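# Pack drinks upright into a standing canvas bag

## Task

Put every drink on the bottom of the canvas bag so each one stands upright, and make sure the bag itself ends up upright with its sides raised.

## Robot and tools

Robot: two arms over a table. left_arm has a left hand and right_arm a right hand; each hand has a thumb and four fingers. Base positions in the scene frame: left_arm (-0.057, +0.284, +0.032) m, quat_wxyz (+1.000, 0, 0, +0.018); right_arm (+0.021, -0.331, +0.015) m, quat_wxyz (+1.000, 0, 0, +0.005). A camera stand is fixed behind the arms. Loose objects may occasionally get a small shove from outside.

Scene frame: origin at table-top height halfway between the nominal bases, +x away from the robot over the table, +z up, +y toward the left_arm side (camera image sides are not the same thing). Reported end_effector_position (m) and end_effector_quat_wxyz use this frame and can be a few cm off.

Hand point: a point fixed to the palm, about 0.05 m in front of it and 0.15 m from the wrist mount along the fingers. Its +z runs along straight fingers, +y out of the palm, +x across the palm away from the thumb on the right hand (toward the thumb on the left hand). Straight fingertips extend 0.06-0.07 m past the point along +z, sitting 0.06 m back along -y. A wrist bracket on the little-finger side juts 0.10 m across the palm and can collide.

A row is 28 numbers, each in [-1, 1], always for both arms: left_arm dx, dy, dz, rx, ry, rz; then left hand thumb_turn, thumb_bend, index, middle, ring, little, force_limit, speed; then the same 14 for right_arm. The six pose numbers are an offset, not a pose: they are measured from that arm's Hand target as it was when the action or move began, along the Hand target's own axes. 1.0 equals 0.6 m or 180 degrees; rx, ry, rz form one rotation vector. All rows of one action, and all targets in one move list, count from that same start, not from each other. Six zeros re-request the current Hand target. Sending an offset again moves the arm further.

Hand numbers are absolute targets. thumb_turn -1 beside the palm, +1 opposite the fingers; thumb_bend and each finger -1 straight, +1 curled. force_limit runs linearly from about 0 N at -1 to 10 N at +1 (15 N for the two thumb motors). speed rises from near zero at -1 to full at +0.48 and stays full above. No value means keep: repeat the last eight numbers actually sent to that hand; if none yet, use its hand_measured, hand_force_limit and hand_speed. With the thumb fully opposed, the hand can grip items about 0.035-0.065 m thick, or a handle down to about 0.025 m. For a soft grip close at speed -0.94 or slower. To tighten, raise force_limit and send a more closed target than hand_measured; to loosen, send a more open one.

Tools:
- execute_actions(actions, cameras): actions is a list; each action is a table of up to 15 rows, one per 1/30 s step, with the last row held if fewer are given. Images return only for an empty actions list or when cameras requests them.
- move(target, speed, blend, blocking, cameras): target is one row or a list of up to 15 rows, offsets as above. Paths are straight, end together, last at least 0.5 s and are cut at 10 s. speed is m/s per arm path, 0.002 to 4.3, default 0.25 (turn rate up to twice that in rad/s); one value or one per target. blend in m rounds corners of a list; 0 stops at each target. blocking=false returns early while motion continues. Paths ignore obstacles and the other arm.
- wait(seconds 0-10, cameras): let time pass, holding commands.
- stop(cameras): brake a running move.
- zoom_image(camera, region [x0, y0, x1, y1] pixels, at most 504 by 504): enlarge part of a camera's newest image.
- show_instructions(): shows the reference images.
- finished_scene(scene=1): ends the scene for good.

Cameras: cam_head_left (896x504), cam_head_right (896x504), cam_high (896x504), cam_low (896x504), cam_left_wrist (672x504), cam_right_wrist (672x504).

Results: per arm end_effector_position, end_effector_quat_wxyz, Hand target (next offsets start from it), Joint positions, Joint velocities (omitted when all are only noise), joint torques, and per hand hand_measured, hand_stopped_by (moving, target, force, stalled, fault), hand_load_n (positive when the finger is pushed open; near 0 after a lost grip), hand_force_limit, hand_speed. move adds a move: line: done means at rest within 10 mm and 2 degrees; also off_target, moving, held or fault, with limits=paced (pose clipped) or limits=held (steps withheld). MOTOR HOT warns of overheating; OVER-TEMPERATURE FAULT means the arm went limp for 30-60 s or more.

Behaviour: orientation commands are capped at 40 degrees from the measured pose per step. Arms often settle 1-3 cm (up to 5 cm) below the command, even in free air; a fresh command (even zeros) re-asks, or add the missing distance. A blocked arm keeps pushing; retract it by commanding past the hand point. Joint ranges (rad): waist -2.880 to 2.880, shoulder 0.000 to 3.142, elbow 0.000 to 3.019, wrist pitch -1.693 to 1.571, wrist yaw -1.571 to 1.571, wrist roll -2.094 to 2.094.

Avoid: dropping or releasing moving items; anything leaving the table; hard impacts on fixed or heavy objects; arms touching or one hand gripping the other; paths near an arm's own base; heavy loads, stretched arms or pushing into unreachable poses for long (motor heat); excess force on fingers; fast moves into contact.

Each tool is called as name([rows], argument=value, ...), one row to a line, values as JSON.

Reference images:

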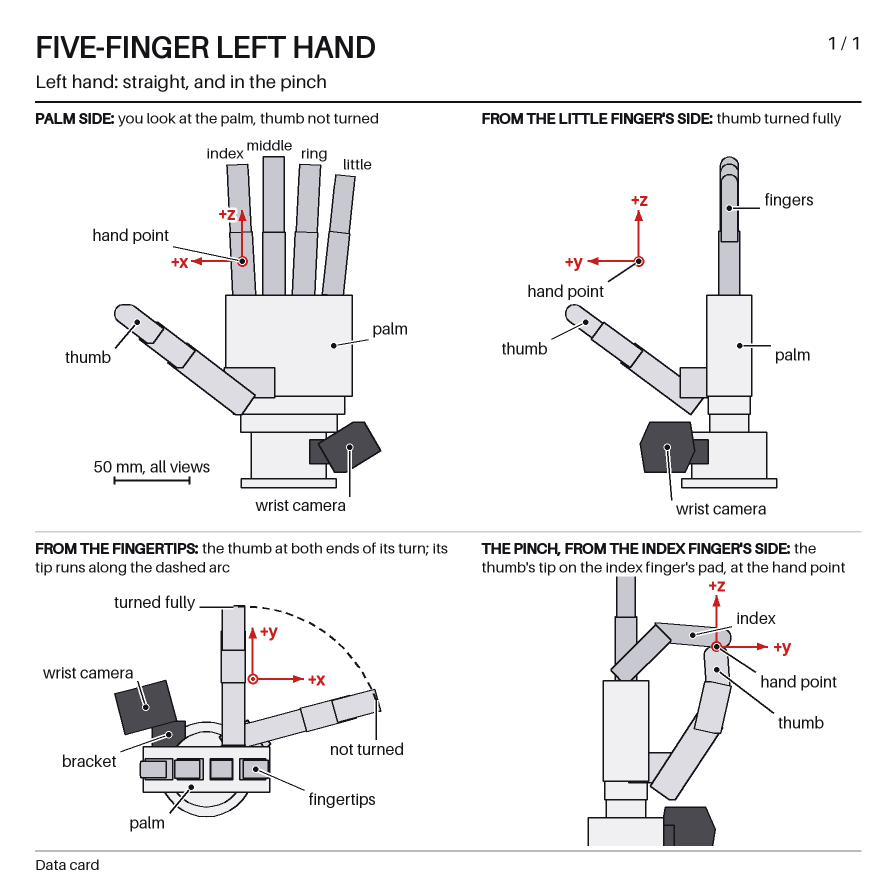

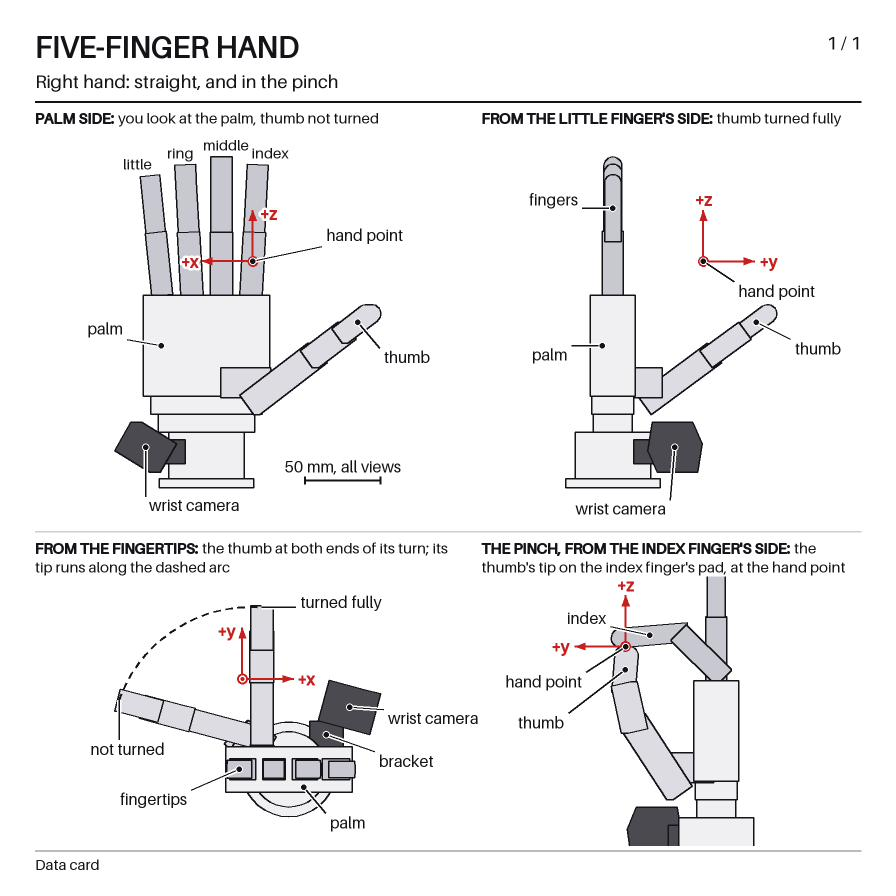

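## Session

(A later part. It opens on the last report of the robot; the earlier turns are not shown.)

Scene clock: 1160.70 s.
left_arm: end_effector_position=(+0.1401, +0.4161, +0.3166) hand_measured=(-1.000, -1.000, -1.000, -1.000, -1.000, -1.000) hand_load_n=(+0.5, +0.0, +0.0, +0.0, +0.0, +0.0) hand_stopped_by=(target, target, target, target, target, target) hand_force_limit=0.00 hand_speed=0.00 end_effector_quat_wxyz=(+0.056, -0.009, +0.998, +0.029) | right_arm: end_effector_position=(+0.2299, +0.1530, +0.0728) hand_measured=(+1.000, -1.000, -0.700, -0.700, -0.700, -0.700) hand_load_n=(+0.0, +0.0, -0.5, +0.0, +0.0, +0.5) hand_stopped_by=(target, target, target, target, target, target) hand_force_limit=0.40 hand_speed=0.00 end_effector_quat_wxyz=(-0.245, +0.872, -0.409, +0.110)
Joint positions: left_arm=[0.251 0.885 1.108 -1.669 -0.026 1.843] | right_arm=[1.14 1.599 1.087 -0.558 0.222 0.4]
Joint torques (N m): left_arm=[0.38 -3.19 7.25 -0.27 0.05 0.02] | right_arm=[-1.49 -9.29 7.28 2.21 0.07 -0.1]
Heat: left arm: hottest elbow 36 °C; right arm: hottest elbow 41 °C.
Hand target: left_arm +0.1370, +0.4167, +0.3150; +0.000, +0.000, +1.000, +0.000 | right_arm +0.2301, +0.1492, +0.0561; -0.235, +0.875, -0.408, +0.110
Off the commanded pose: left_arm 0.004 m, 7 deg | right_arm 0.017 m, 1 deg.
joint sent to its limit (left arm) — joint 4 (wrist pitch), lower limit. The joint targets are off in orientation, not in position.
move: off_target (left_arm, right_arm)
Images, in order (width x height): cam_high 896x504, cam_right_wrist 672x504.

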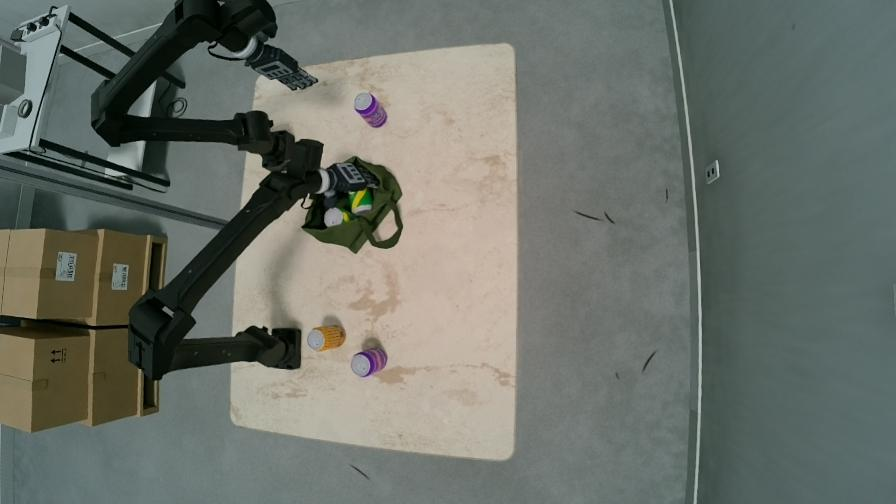

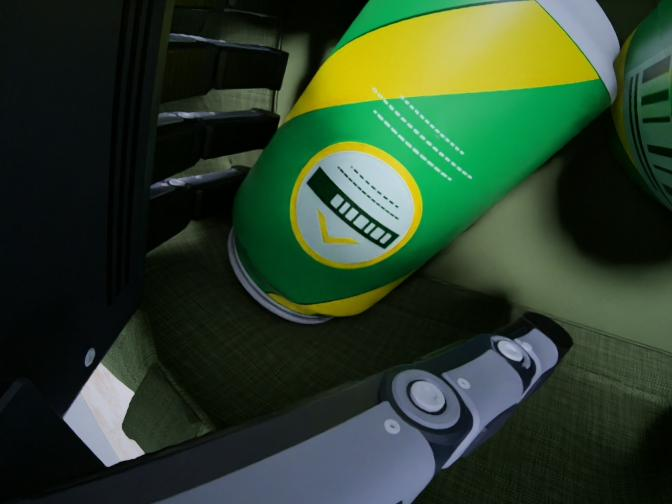

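move(target=[0, 0, 0, 0, 0, 0, -1, -1, -1, -1, -1, -1, 0.0, 0.0, -0.008, 0.022, 0.022, 0, 0, 0, 1, -1, -0.7, -0.7, -0.7, -0.7, 0.4, 0], speed=0.06, cameras=["cam_high", "cam_right_wrist", "cam_head_left", "cam_low"])

zoom_image(camera="cam_high", region=[300, 140, 410, 260])

zoom_image(camera="cam_head_left", region=[320, 220, 500, 390])

Scene clock: 1163.13 s.
left_arm: end_effector_position=(+0.1401, +0.4161, +0.3166) hand_measured=(-1.000, -1.000, -1.000, -1.000, -1.000, -1.000) hand_load_n=(+0.0, +0.0, +0.0, +0.0, +0.0, +0.0) hand_stopped_by=(target, target, target, target, target, target) hand_force_limit=0.00 hand_speed=0.00 end_effector_quat_wxyz=(+0.056, -0.009, +0.998, +0.029) | right_arm: end_effector_position=(+0.2301, +0.1532, +0.0573) hand_measured=(+1.000, -1.000, -0.700, -0.700, -0.700, -0.700) hand_load_n=(+0.0, +0.0, -0.5, +0.0, +0.0, +0.5) hand_stopped_by=(target, target, target, target, target, target) hand_force_limit=0.40 hand_speed=0.00 end_effector_quat_wxyz=(-0.248, +0.871, -0.409, +0.110)
Joint positions: left_arm=[0.251 0.885 1.108 -1.669 -0.026 1.843] | right_arm=[1.14 1.618 1.062 -0.507 0.222 0.4]
Joint torques (N m): left_arm=[0.38 -3.14 7.25 -0.27 0.05 0.03] | right_arm=[-0.5 -9.29 6.86 2.04 0.29 0.01]
Heat: left arm: hottest elbow 36 °C; right arm: hottest elbow 41 °C.
Hand target: left_arm +0.1370, +0.4167, +0.3150; +0.000, +0.000, +1.000, +0.000 | right_arm +0.2234, +0.1498, +0.0381; -0.235, +0.875, -0.408, +0.110
Off the commanded pose: left_arm 0.004 m, 7 deg | right_arm 0.021 m, 2 deg.
joint sent to its limit (left arm) — joint 4 (wrist pitch), lower limit. The joint targets are off in orientation, not in position.
move: off_target (left_arm, right_arm)
Images, in order (width x height): cam_head_left 896x504, cam_high 896x504, cam_low 896x504, cam_right_wrist 672x504.

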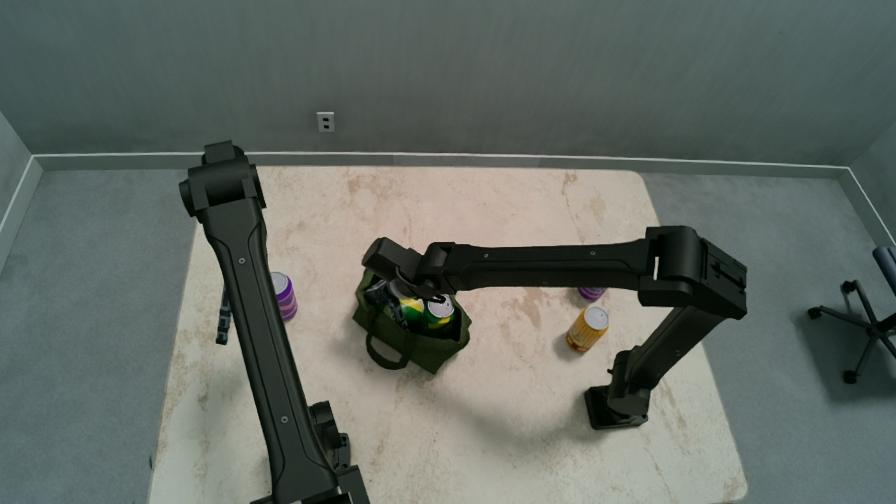

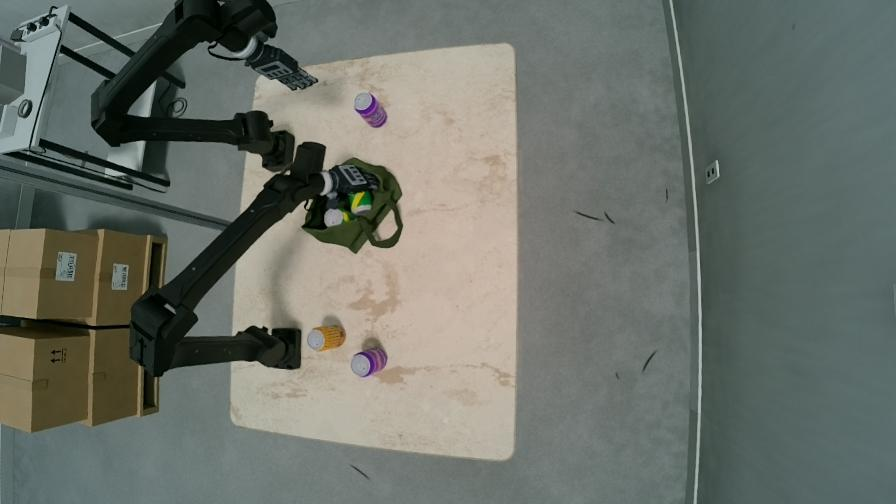

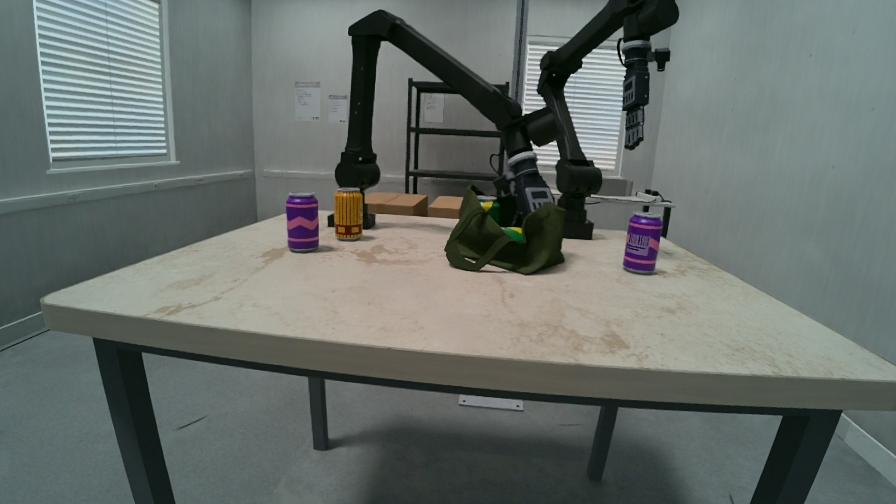

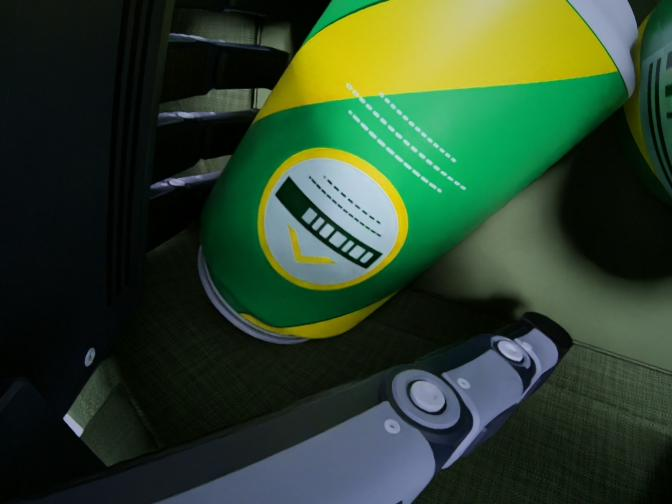

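Scaled by 4.200 from the camera's 896x504 image, which has a finer 1280x720 frame.

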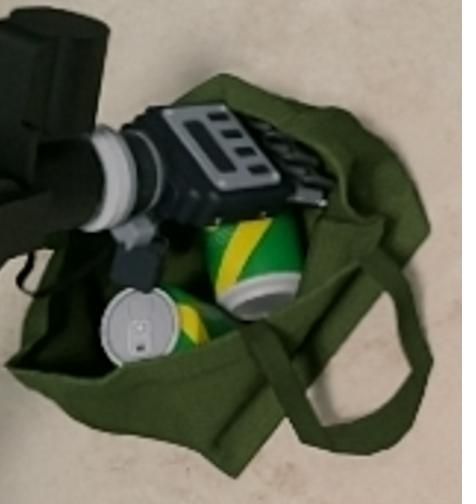

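Scaled by 2.800 from the camera's 896x504 image, which has a finer 1280x720 frame.

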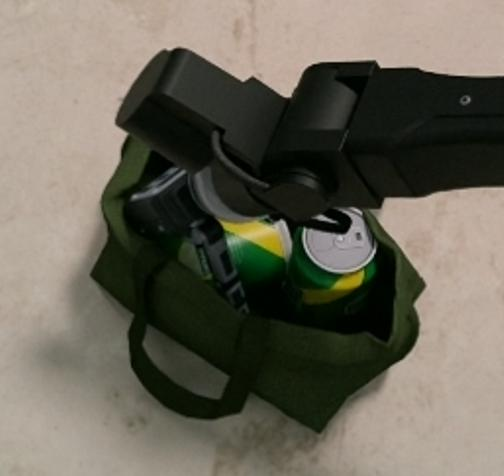

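move(target=[0, 0, 0, 0, 0, 0, -1, -1, -1, -1, -1, -1, 0.0, 0.0, 0, 0, 0, 0, 0, 0, 1, 0.1, 0.0, 0.0, -0.7, -0.7, -0.4, -0.85], cameras=["cam_high", "cam_right_wrist"])

wait(seconds=1.5, cameras=["cam_right_wrist"])

Scene clock: 1165.10 s.
left_arm: end_effector_position=(+0.1401, +0.4161, +0.3166) hand_measured=(-1.000, -1.000, -1.000, -1.000, -1.000, -1.000) hand_load_n=(+0.0, +0.0, +0.0, +0.0, +0.0, +0.0) hand_stopped_by=(target, target, target, target, target, target) hand_force_limit=0.00 hand_speed=0.00 end_effector_quat_wxyz=(+0.056, -0.009, +0.998, +0.029) | right_arm: end_effector_position=(+0.2313, +0.1555, +0.0547) hand_measured=(+1.000, -0.774, -0.382, -0.272, -0.700, -0.700) hand_load_n=(+0.0, +6.0, +0.0, +7.0, +0.0, +0.0) hand_stopped_by=(target, force, force, force, target, target) hand_force_limit=-0.40 hand_speed=-0.85 end_effector_quat_wxyz=(-0.250, +0.869, -0.412, +0.111)
Joint positions: left_arm=[0.251 0.885 1.108 -1.669 -0.026 1.843] | right_arm=[1.14 1.626 1.062 -0.496 0.225 0.405]
Joint torques (N m): left_arm=[0.38 -3.14 7.27 -0.28 0.05 0.02] | right_arm=[-0.5 -9.88 6.89 1.52 0.19 -0.05]
Heat: left arm: hottest elbow 36 °C; right arm: hottest elbow 41 °C.
Hand target: left_arm +0.1370, +0.4167, +0.3150; +0.000, +0.000, +1.000, +0.000 | right_arm +0.2232, +0.1497, +0.0380; -0.235, +0.875, -0.408, +0.109
Off the commanded pose: left_arm 0.004 m, 7 deg | right_arm 0.019 m, 2 deg.
joint sent to its limit (left arm) — joint 4 (wrist pitch), lower limit. The joint targets are off in orientation, not in position.
move: off_target (left_arm, right_arm)
Images, in order (width x height): cam_high 896x504, cam_right_wrist 672x504.

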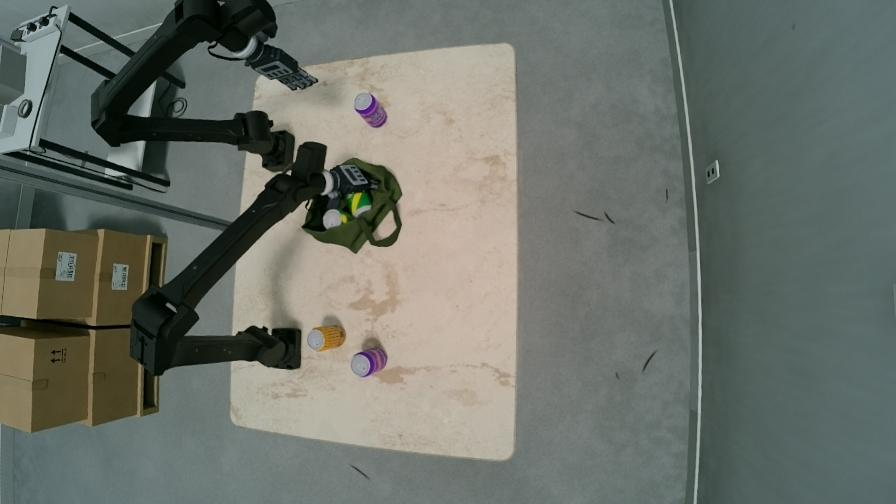

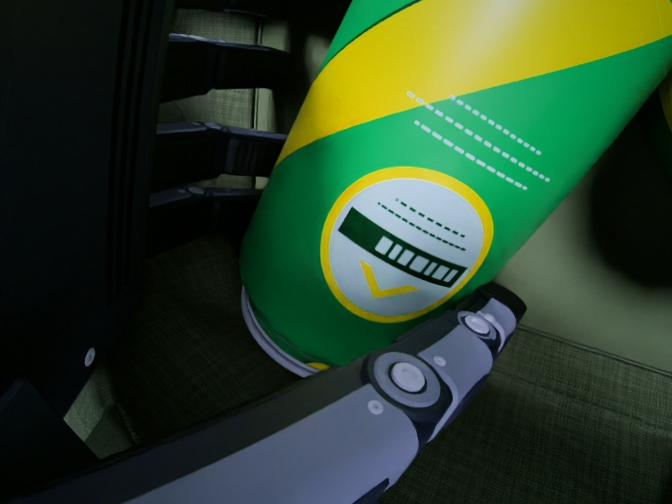

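Scene clock: 1166.60 s.
left_arm: end_effector_position=(+0.1401, +0.4161, +0.3166) hand_measured=(-1.000, -1.000, -1.000, -1.000, -1.000, -1.000) hand_load_n=(+0.0, +0.0, +0.0, +0.0, +0.0, +0.0) hand_stopped_by=(target, target, target, target, target, target) hand_force_limit=0.00 hand_speed=0.00 end_effector_quat_wxyz=(+0.056, -0.009, +0.998, +0.029) | right_arm: end_effector_position=(+0.2313, +0.1555, +0.0547) hand_measured=(+1.000, -0.774, -0.382, -0.272, -0.700, -0.700) hand_load_n=(+0.0, +6.0, +0.0, +7.5, +0.0, +0.0) hand_stopped_by=(target, force, force, force, target, target) hand_force_limit=-0.40 hand_speed=-0.85 end_effector_quat_wxyz=(-0.250, +0.869, -0.412, +0.111)
Joint positions: left_arm=[0.251 0.885 1.108 -1.669 -0.026 1.843] | right_arm=[1.14 1.626 1.062 -0.496 0.225 0.405]
Joint torques (N m): left_arm=[0.38 -3.19 7.27 -0.28 0.05 0.02] | right_arm=[-0.44 -9.82 6.9 1.52 0.19 -0.04]
Heat: left arm: hottest elbow 36 °C; right arm: hottest elbow 41 °C.
Hand target: left_arm +0.1370, +0.4167, +0.3150; +0.000, +0.000, +1.000, +0.000 | right_arm +0.2232, +0.1497, +0.0381; -0.235, +0.875, -0.408, +0.109
Off the commanded pose: left_arm 0.004 m, 7 deg | right_arm 0.019 m, 2 deg.
wait: 1.50 s; at rest by 0.17 s
Images, in order (width x height): cam_right_wrist 672x504.

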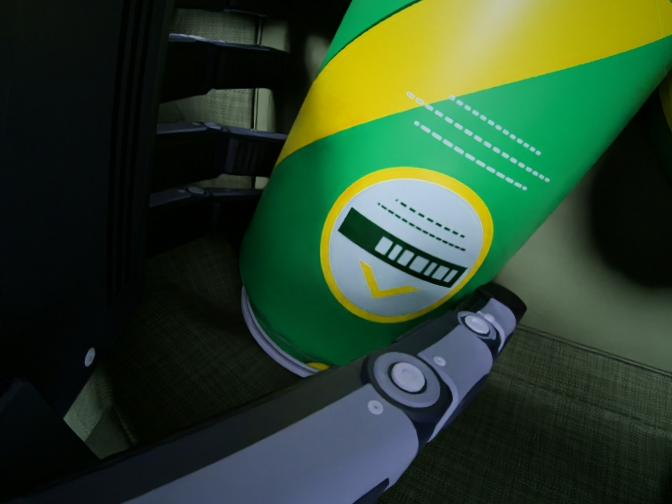

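move(target=[0, 0, 0, 0, 0, 0, -1, -1, -1, -1, -1, -1, 0.0, 0.0, 0, 0, 0, 0, 0, 0, 1, 0.1, 0.1, 0.0, -0.7, -0.7, -0.2, -0.85], cameras=["cam_right_wrist"])

Scene clock: 1168.17 s.
left_arm: end_effector_position=(+0.1401, +0.4161, +0.3166) hand_measured=(-1.000, -1.000, -1.000, -1.000, -1.000, -1.000) hand_load_n=(+0.0, +0.0, +0.0, +0.0, +0.0, +0.0) hand_stopped_by=(target, target, target, target, target, target) hand_force_limit=0.00 hand_speed=0.00 end_effector_quat_wxyz=(+0.056, -0.009, +0.998, +0.029) | right_arm: end_effector_position=(+0.2313, +0.1554, +0.0545) hand_measured=(+1.000, -0.774, -0.300, -0.272, -0.700, -0.700) hand_load_n=(-0.5, +8.0, +5.5, +4.0, +0.0, +0.0) hand_stopped_by=(target, force, force, force, target, target) hand_force_limit=-0.20 hand_speed=-0.85 end_effector_quat_wxyz=(-0.250, +0.869, -0.412, +0.111)
Joint positions: left_arm=[0.251 0.885 1.108 -1.669 -0.026 1.843] | right_arm=[1.14 1.626 1.062 -0.496 0.225 0.405]
Joint torques (N m): left_arm=[0.44 -3.19 7.27 -0.27 0.05 0.02] | right_arm=[-0.56 -9.93 6.9 1.52 0.19 -0.04]
Heat: left arm: hottest elbow 36 °C; right arm: hottest elbow 41 °C.
Hand target: left_arm +0.1370, +0.4167, +0.3150; +0.000, +0.000, +1.000, +0.000 | right_arm +0.2232, +0.1497, +0.0380; -0.235, +0.875, -0.408, +0.109
Off the commanded pose: left_arm 0.004 m, 7 deg | right_arm 0.019 m, 2 deg.
joint sent to its limit (left arm) — joint 4 (wrist pitch), lower limit. The joint targets are off in orientation, not in position.
move: off_target (left_arm, right_arm)
Images, in order (width x height): cam_right_wrist 672x504.

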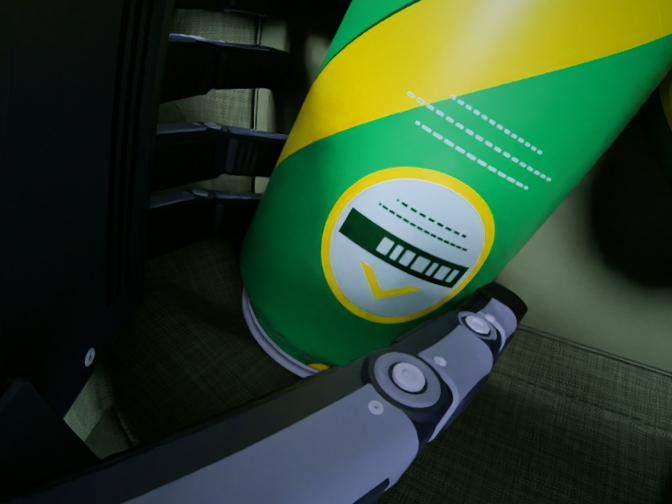

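move(target=[0, 0, 0, 0, 0, 0, -1, -1, -1, -1, -1, -1, 0.0, 0.0, 0.0013, -0.062, -0.0833, 0, 0, 0, 1, 0.1, 0.1, 0.0, -0.7, -0.7, -0.2, -0.85], speed=0.06, cameras=["cam_high", "cam_right_wrist", "cam_head_left"])

zoom_image(camera="cam_high", region=[300, 140, 410, 260])

zoom_image(camera="cam_head_left", region=[320, 220, 500, 390])

Scene clock: 1170.63 s.
left_arm: end_effector_position=(+0.1401, +0.4161, +0.3166) hand_measured=(-1.000, -1.000, -1.000, -1.000, -1.000, -1.000) hand_load_n=(+0.0, +0.0, +0.0, +0.0, +0.0, +0.0) hand_stopped_by=(target, target, target, target, target, target) hand_force_limit=0.00 hand_speed=0.00 end_effector_quat_wxyz=(+0.056, -0.009, +0.998, +0.029) | right_arm: end_effector_position=(+0.2210, +0.1328, +0.0683) hand_measured=(+1.000, -0.774, -0.300, -0.272, -0.700, -0.700) hand_load_n=(+0.0, +0.0, +0.5, +2.0, +0.0, +0.0) hand_stopped_by=(target, force, force, force, target, target) hand_force_limit=-0.20 hand_speed=-0.85 end_effector_quat_wxyz=(-0.206, +0.881, -0.412, +0.111)
Joint positions: left_arm=[0.251 0.885 1.108 -1.669 -0.026 1.843] | right_arm=[1.14 1.595 1.089 -0.645 0.224 0.405]
Joint torques (N m): left_arm=[0.44 -3.19 7.25 -0.27 0.05 0.02] | right_arm=[-1.03 -12.86 12.68 0.65 0.11 -0.11]
Heat: left arm: hottest elbow 36 °C; right arm: hottest elbow 41 °C.
Hand target: left_arm +0.1370, +0.4167, +0.3150; +0.000, +0.000, +1.000, +0.000 | right_arm +0.2293, +0.1538, +0.0999; -0.235, +0.875, -0.408, +0.110
Off the commanded pose: left_arm 0.004 m, 7 deg | right_arm 0.039 m, 3 deg.
joint sent to its limit (left arm) — joint 4 (wrist pitch), lower limit. The joint targets are off in orientation, not in position.
move: off_target (left_arm, right_arm)
Images, in order (width x height): cam_head_left 896x504, cam_high 896x504, cam_right_wrist 672x504.

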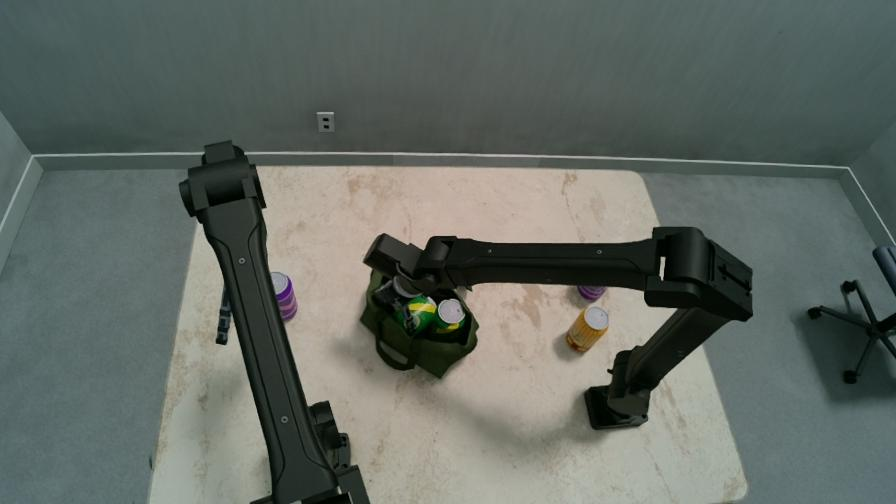

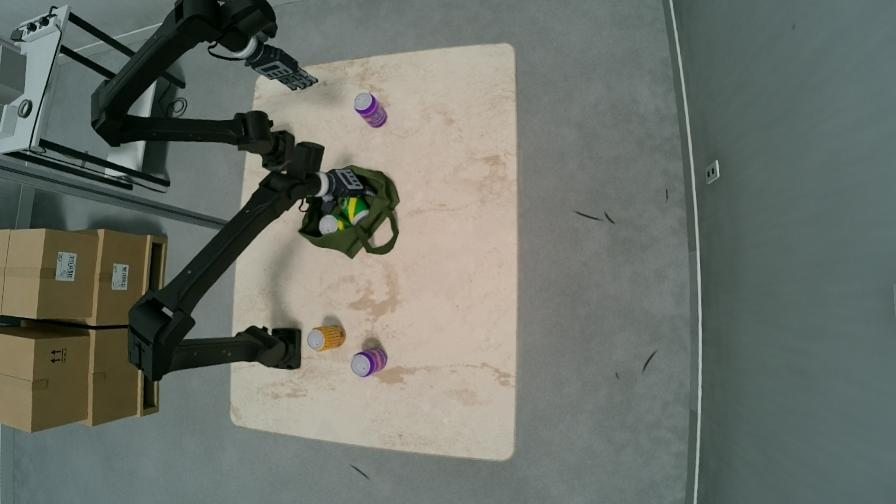

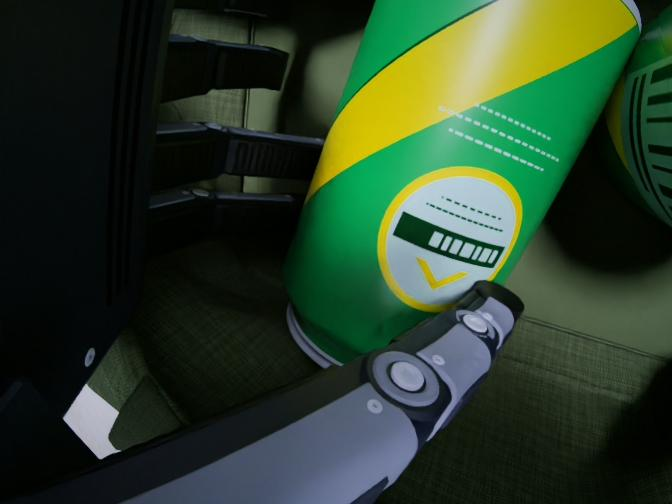

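Scaled by 4.200 from the camera's 896x504 image, which has a finer 1280x720 frame.

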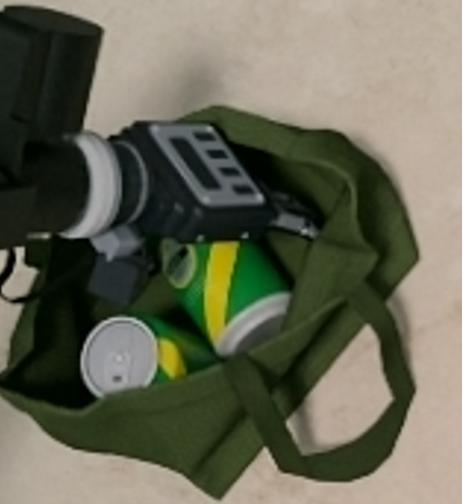

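Scaled by 2.800 from the camera's 896x504 image, which has a finer 1280x720 frame.

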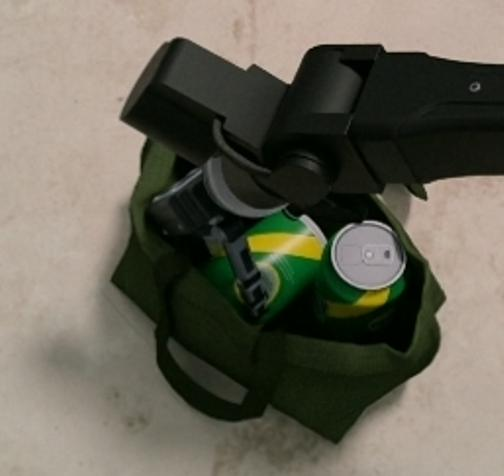

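move(target=[0, 0, 0, 0, 0, 0, -1, -1, -1, -1, -1, -1, 0.0, 0.0, 0.0206, 0.078, 0.0662, 0, 0, 0, 1, -0.9, -0.5, -0.5, -0.7, -0.7, -0.2, -0.5], speed=0.06, cameras=["cam_high", "cam_right_wrist", "cam_head_left"])

zoom_image(camera="cam_high", region=[290, 150, 410, 270])

zoom_image(camera="cam_head_left", region=[320, 220, 500, 390])

Scene clock: 1174.73 s.
left_arm: end_effector_position=(+0.1401, +0.4161, +0.3166) hand_measured=(-1.000, -1.000, -1.000, -1.000, -1.000, -1.000) hand_load_n=(+0.5, +0.0, +0.0, +0.0, +0.0, +0.0) hand_stopped_by=(target, target, target, target, target, target) hand_force_limit=0.00 hand_speed=0.00 end_effector_quat_wxyz=(+0.056, -0.009, +0.998, +0.029) | right_arm: end_effector_position=(+0.2223, +0.1356, +0.0530) hand_measured=(+1.000, -0.900, -0.500, -0.500, -0.700, -0.700) hand_load_n=(+0.0, +0.0, +0.0, -4.5, +0.0, +0.0) hand_stopped_by=(target, target, target, target, target, target) hand_force_limit=-0.20 hand_speed=-0.50 end_effector_quat_wxyz=(-0.239, +0.873, -0.411, +0.111)
Joint positions: left_arm=[0.251 0.885 1.108 -1.669 -0.026 1.843] | right_arm=[1.14 1.589 1.017 -0.512 0.224 0.402]
Joint torques (N m): left_arm=[0.38 -3.19 7.25 -0.28 0.05 0.02] | right_arm=[-1.44 -9.99 6.6 2.36 0.04 -0.12]
Heat: left arm: hottest elbow 36 °C; right arm: hottest elbow 41 °C.
Hand target: left_arm +0.1370, +0.4167, +0.3150; +0.000, +0.000, +1.000, +0.000 | right_arm +0.2215, +0.1311, +0.0422; -0.235, +0.875, -0.408, +0.110
Off the commanded pose: left_arm 0.004 m, 7 deg | right_arm 0.012 m, 1 deg.
joint sent to its limit (left arm) — joint 4 (wrist pitch), lower limit. The joint targets are off in orientation, not in position.
move: off_target (left_arm, right_arm)
Images, in order (width x height): cam_head_left 896x504, cam_high 896x504, cam_right_wrist 672x504.

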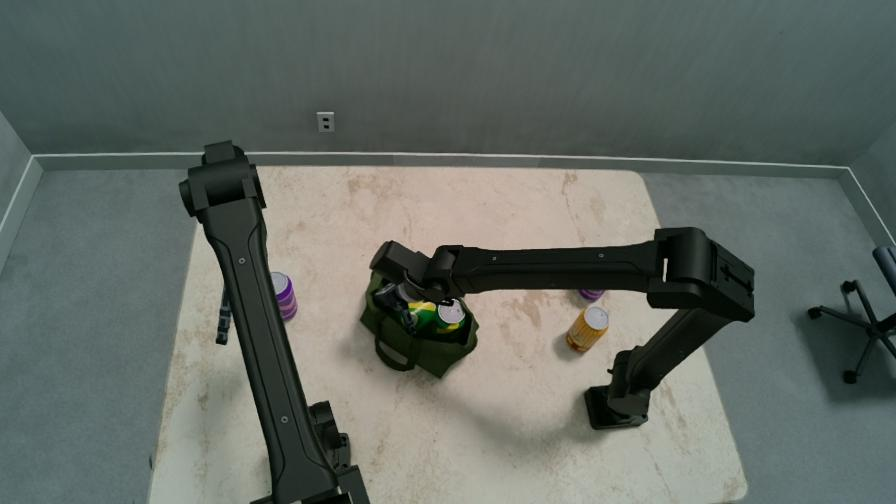

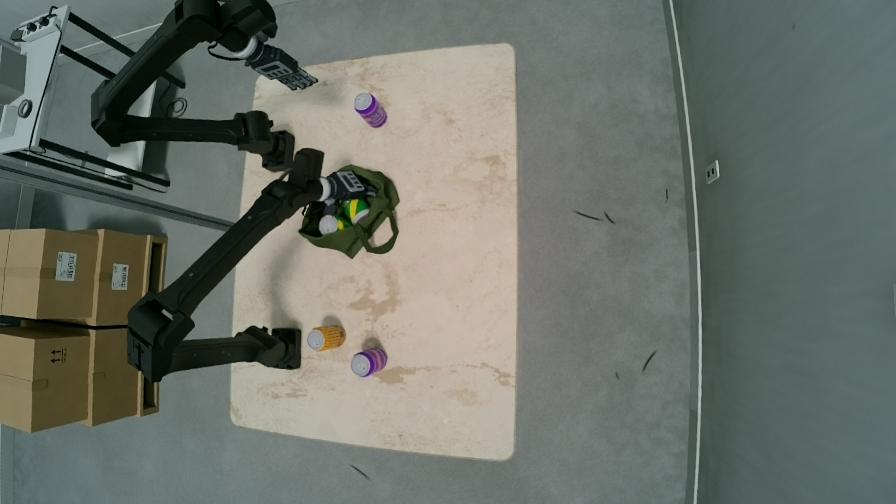

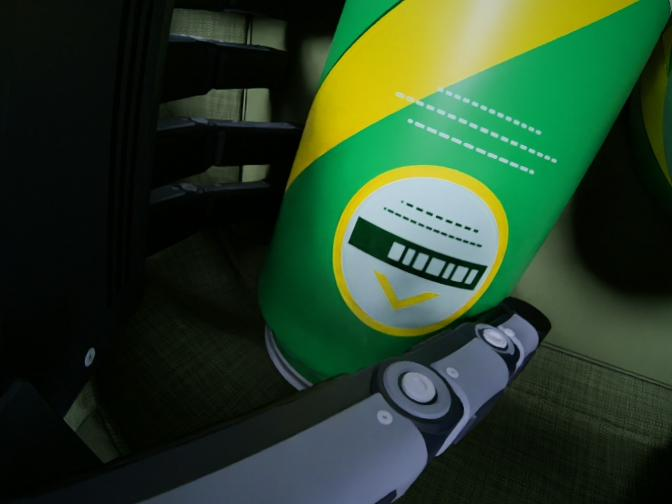

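Scaled by 4.200 from the camera's 896x504 image, which has a finer 1280x720 frame.

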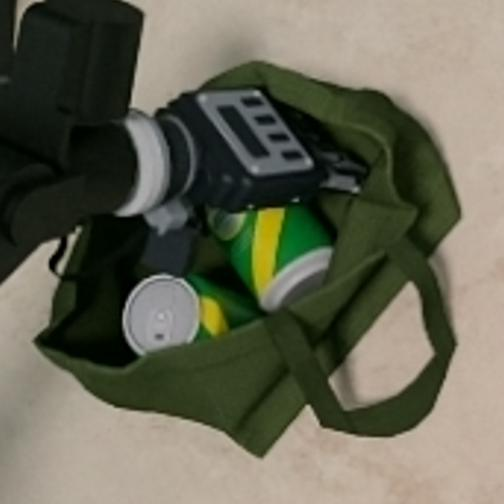

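Scaled by 2.800 from the camera's 896x504 image, which has a finer 1280x720 frame.

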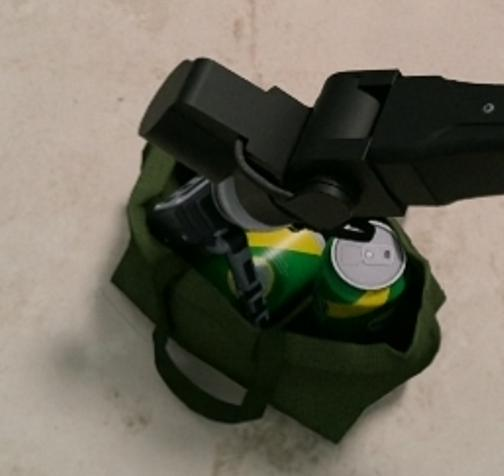

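move(target=[0, 0, 0, 0, 0, 0, -1, -1, -1, -1, -1, -1, 0.0, 0.0, 0, 0, 0, 0, 0, 0, 1, 0.15, 0.05, 0.05, -0.7, -0.7, -0.1, -0.85], cameras=["cam_right_wrist"])

Scene clock: 1176.30 s.
left_arm: end_effector_position=(+0.1401, +0.4161, +0.3166) hand_measured=(-1.000, -1.000, -1.000, -1.000, -1.000, -1.000) hand_load_n=(+0.0, +0.0, +0.0, +0.0, +0.0, +0.5) hand_stopped_by=(target, target, target, target, target, target) hand_force_limit=0.00 hand_speed=0.00 end_effector_quat_wxyz=(+0.056, -0.009, +0.998, +0.029) | right_arm: end_effector_position=(+0.2212, +0.1344, +0.0506) hand_measured=(+1.000, -0.776, -0.252, -0.238, -0.700, -0.700) hand_load_n=(-0.5, +10.5, +5.5, +4.0, +0.0, +0.0) hand_stopped_by=(target, force, force, force, target, target) hand_force_limit=-0.10 hand_speed=-0.85 end_effector_quat_wxyz=(-0.239, +0.873, -0.410, +0.109)
Joint positions: left_arm=[0.251 0.885 1.108 -1.669 -0.026 1.843] | right_arm=[1.14 1.589 1.01 -0.504 0.221 0.402]
Joint torques (N m): left_arm=[0.5 -3.14 7.27 -0.27 0.05 0.02] | right_arm=[-1.38 -9.93 7.17 2.02 0.11 -0.12]
Heat: left arm: hottest elbow 36 °C; right arm: hottest elbow 41 °C.
Hand target: left_arm +0.1370, +0.4167, +0.3150; +0.000, +0.000, +1.000, +0.000 | right_arm +0.2214, +0.1311, +0.0422; -0.235, +0.875, -0.408, +0.110
Off the commanded pose: left_arm 0.004 m, 7 deg | right_arm 0.009 m, 1 deg.
joint sent to its limit (left arm) — joint 4 (wrist pitch), lower limit. The joint targets are off in orientation, not in position.
move: off_target (left_arm)
Images, in order (width x height): cam_right_wrist 672x504.

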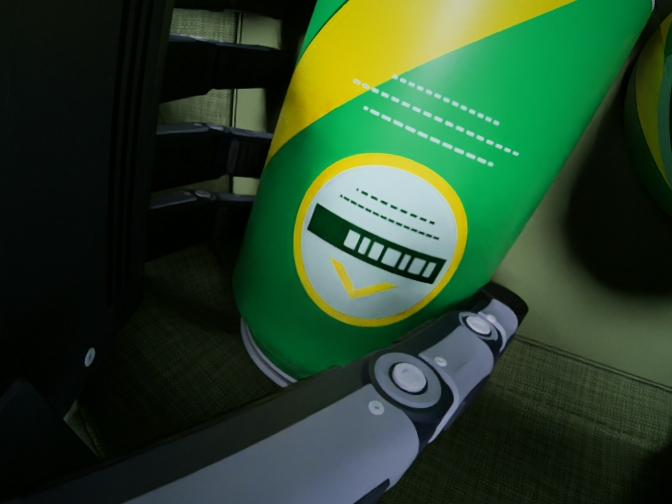

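move(target=[0, 0, 0, 0, 0, 0, -1, -1, -1, -1, -1, -1, 0.0, 0.0, 0, 0, 0, 0, 0, 0, 1, 0.15, 0.1, 0.1, -0.7, -0.7, 0.3, -0.85])

Scene clock: 1177.17 s.
left_arm: end_effector_position=(+0.1401, +0.4161, +0.3166) hand_measured=(-1.000, -1.000, -1.000, -1.000, -1.000, -1.000) hand_load_n=(+0.0, +0.0, -0.5, +0.0, +0.0, +0.0) hand_stopped_by=(target, target, target, target, target, target) hand_force_limit=0.00 hand_speed=0.00 end_effector_quat_wxyz=(+0.056, -0.009, +0.998, +0.029) | right_arm: end_effector_position=(+0.2212, +0.1345, +0.0506) hand_measured=(+1.000, -0.776, -0.242, -0.226, -0.700, -0.700) hand_load_n=(-1.0, +15.0, +7.5, +7.0, +0.0, +0.0) hand_stopped_by=(target, force, force, force, target, target) hand_force_limit=0.30 hand_speed=-0.85 end_effector_quat_wxyz=(-0.239, +0.873, -0.410, +0.109)
Joint positions: left_arm=[0.251 0.885 1.108 -1.669 -0.026 1.843] | right_arm=[1.14 1.589 1.01 -0.503 0.221 0.402]
Joint torques (N m): left_arm=[0.38 -3.19 7.27 -0.27 0.05 0.03] | right_arm=[-1.38 -9.93 7.17 1.99 0.12 -0.11]
Heat: left arm: hottest elbow 36 °C; right arm: hottest elbow 41 °C.
Hand target: left_arm +0.1370, +0.4167, +0.3150; +0.000, +0.000, +1.000, +0.000 | right_arm +0.2215, +0.1310, +0.0422; -0.235, +0.875, -0.408, +0.110
Off the commanded pose: left_arm 0.004 m, 7 deg | right_arm 0.009 m, 1 deg.
joint sent to its limit (left arm) — joint 4 (wrist pitch), lower limit. The joint targets are off in orientation, not in position.
move: off_target (left_arm)

move(target=[0, 0, 0, 0, 0, 0, -1, -1, -1, -1, -1, -1, 0.0, 0.0, -0.0136, -0.061, -0.0608, 0, 0, 0, 1, 0.15, 0.1, 0.1, -0.7, -0.7, 0.3, -0.85], speed=0.05, cameras=["cam_high", "cam_right_wrist", "cam_head_left"])

zoom_image(camera="cam_high", region=[290, 150, 410, 270])

zoom_image(camera="cam_head_left", region=[320, 220, 500, 390])

Scene clock: 1179.63 s.
left_arm: end_effector_position=(+0.1401, +0.4161, +0.3166) hand_measured=(-1.000, -1.000, -1.000, -1.000, -1.000, -1.000) hand_load_n=(+0.0, +0.0, +0.0, +0.0, +0.0, +0.0) hand_stopped_by=(target, target, target, target, target, target) hand_force_limit=0.00 hand_speed=0.00 end_effector_quat_wxyz=(+0.056, -0.009, +0.998, +0.029) | right_arm: end_effector_position=(+0.2147, +0.1210, +0.0548) hand_measured=(+1.000, -0.776, -0.240, -0.228, -0.700, -0.700) hand_load_n=(-0.5, +11.0, +1.0, +12.5, +0.0, +0.0) hand_stopped_by=(target, force, force, force, target, target) hand_force_limit=0.30 hand_speed=-0.85 end_effector_quat_wxyz=(-0.200, +0.883, -0.410, +0.109)
Joint positions: left_arm=[0.251 0.885 1.108 -1.669 -0.026 1.843] | right_arm=[1.14 1.589 1.043 -0.618 0.219 0.402]
Joint torques (N m): left_arm=[0.38 -3.25 7.25 -0.28 0.05 0.02] | right_arm=[-1.14 -13.04 13.12 0.57 0.27 -0.1]
Heat: left arm: hottest elbow 36 °C; right arm: hottest elbow 41 °C.
Hand target: left_arm +0.1370, +0.4167, +0.3150; +0.000, +0.000, +1.000, +0.000 | right_arm +0.2265, +0.1459, +0.0920; -0.235, +0.875, -0.408, +0.110
Off the commanded pose: left_arm 0.004 m, 7 deg | right_arm 0.046 m, 4 deg.
joint sent to its limit (left arm) — joint 4 (wrist pitch), lower limit. The joint targets are off in orientation, not in position.
move: off_target (left_arm, right_arm)
Images, in order (width x height): cam_head_left 896x504, cam_high 896x504, cam_right_wrist 672x504.

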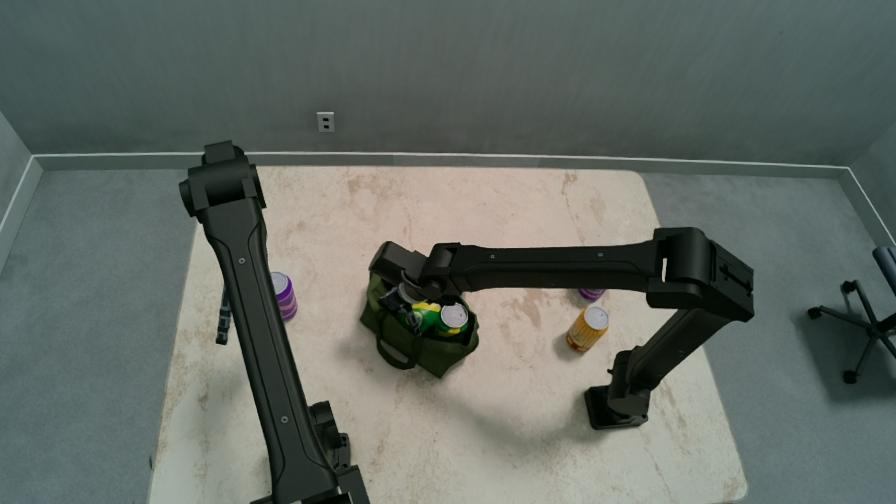

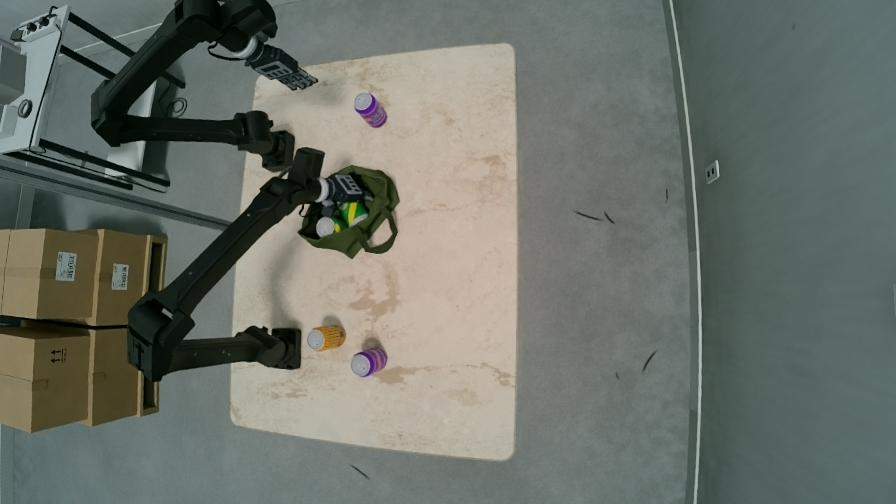

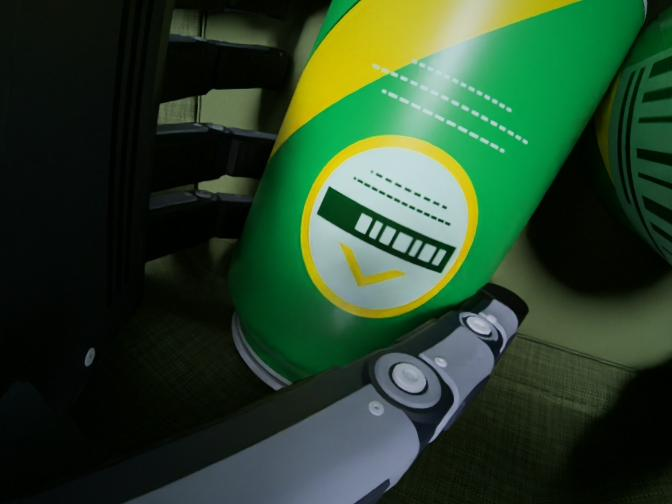

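Scaled by 4.200 from the camera's 896x504 image, which has a finer 1280x720 frame.

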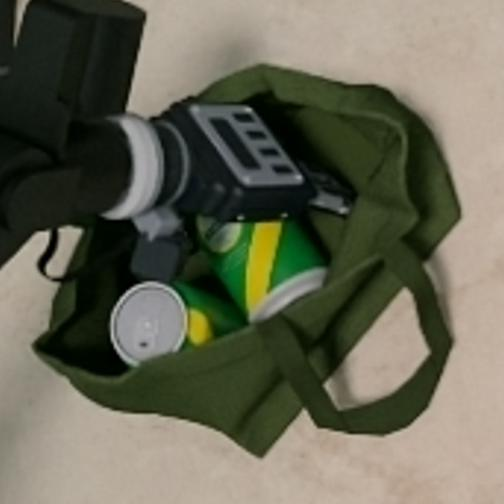

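Scaled by 2.800 from the camera's 896x504 image, which has a finer 1280x720 frame.

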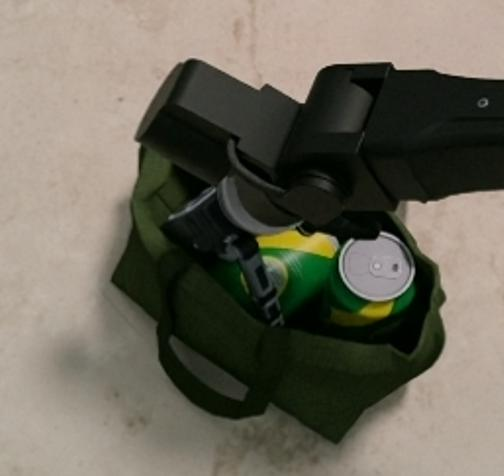

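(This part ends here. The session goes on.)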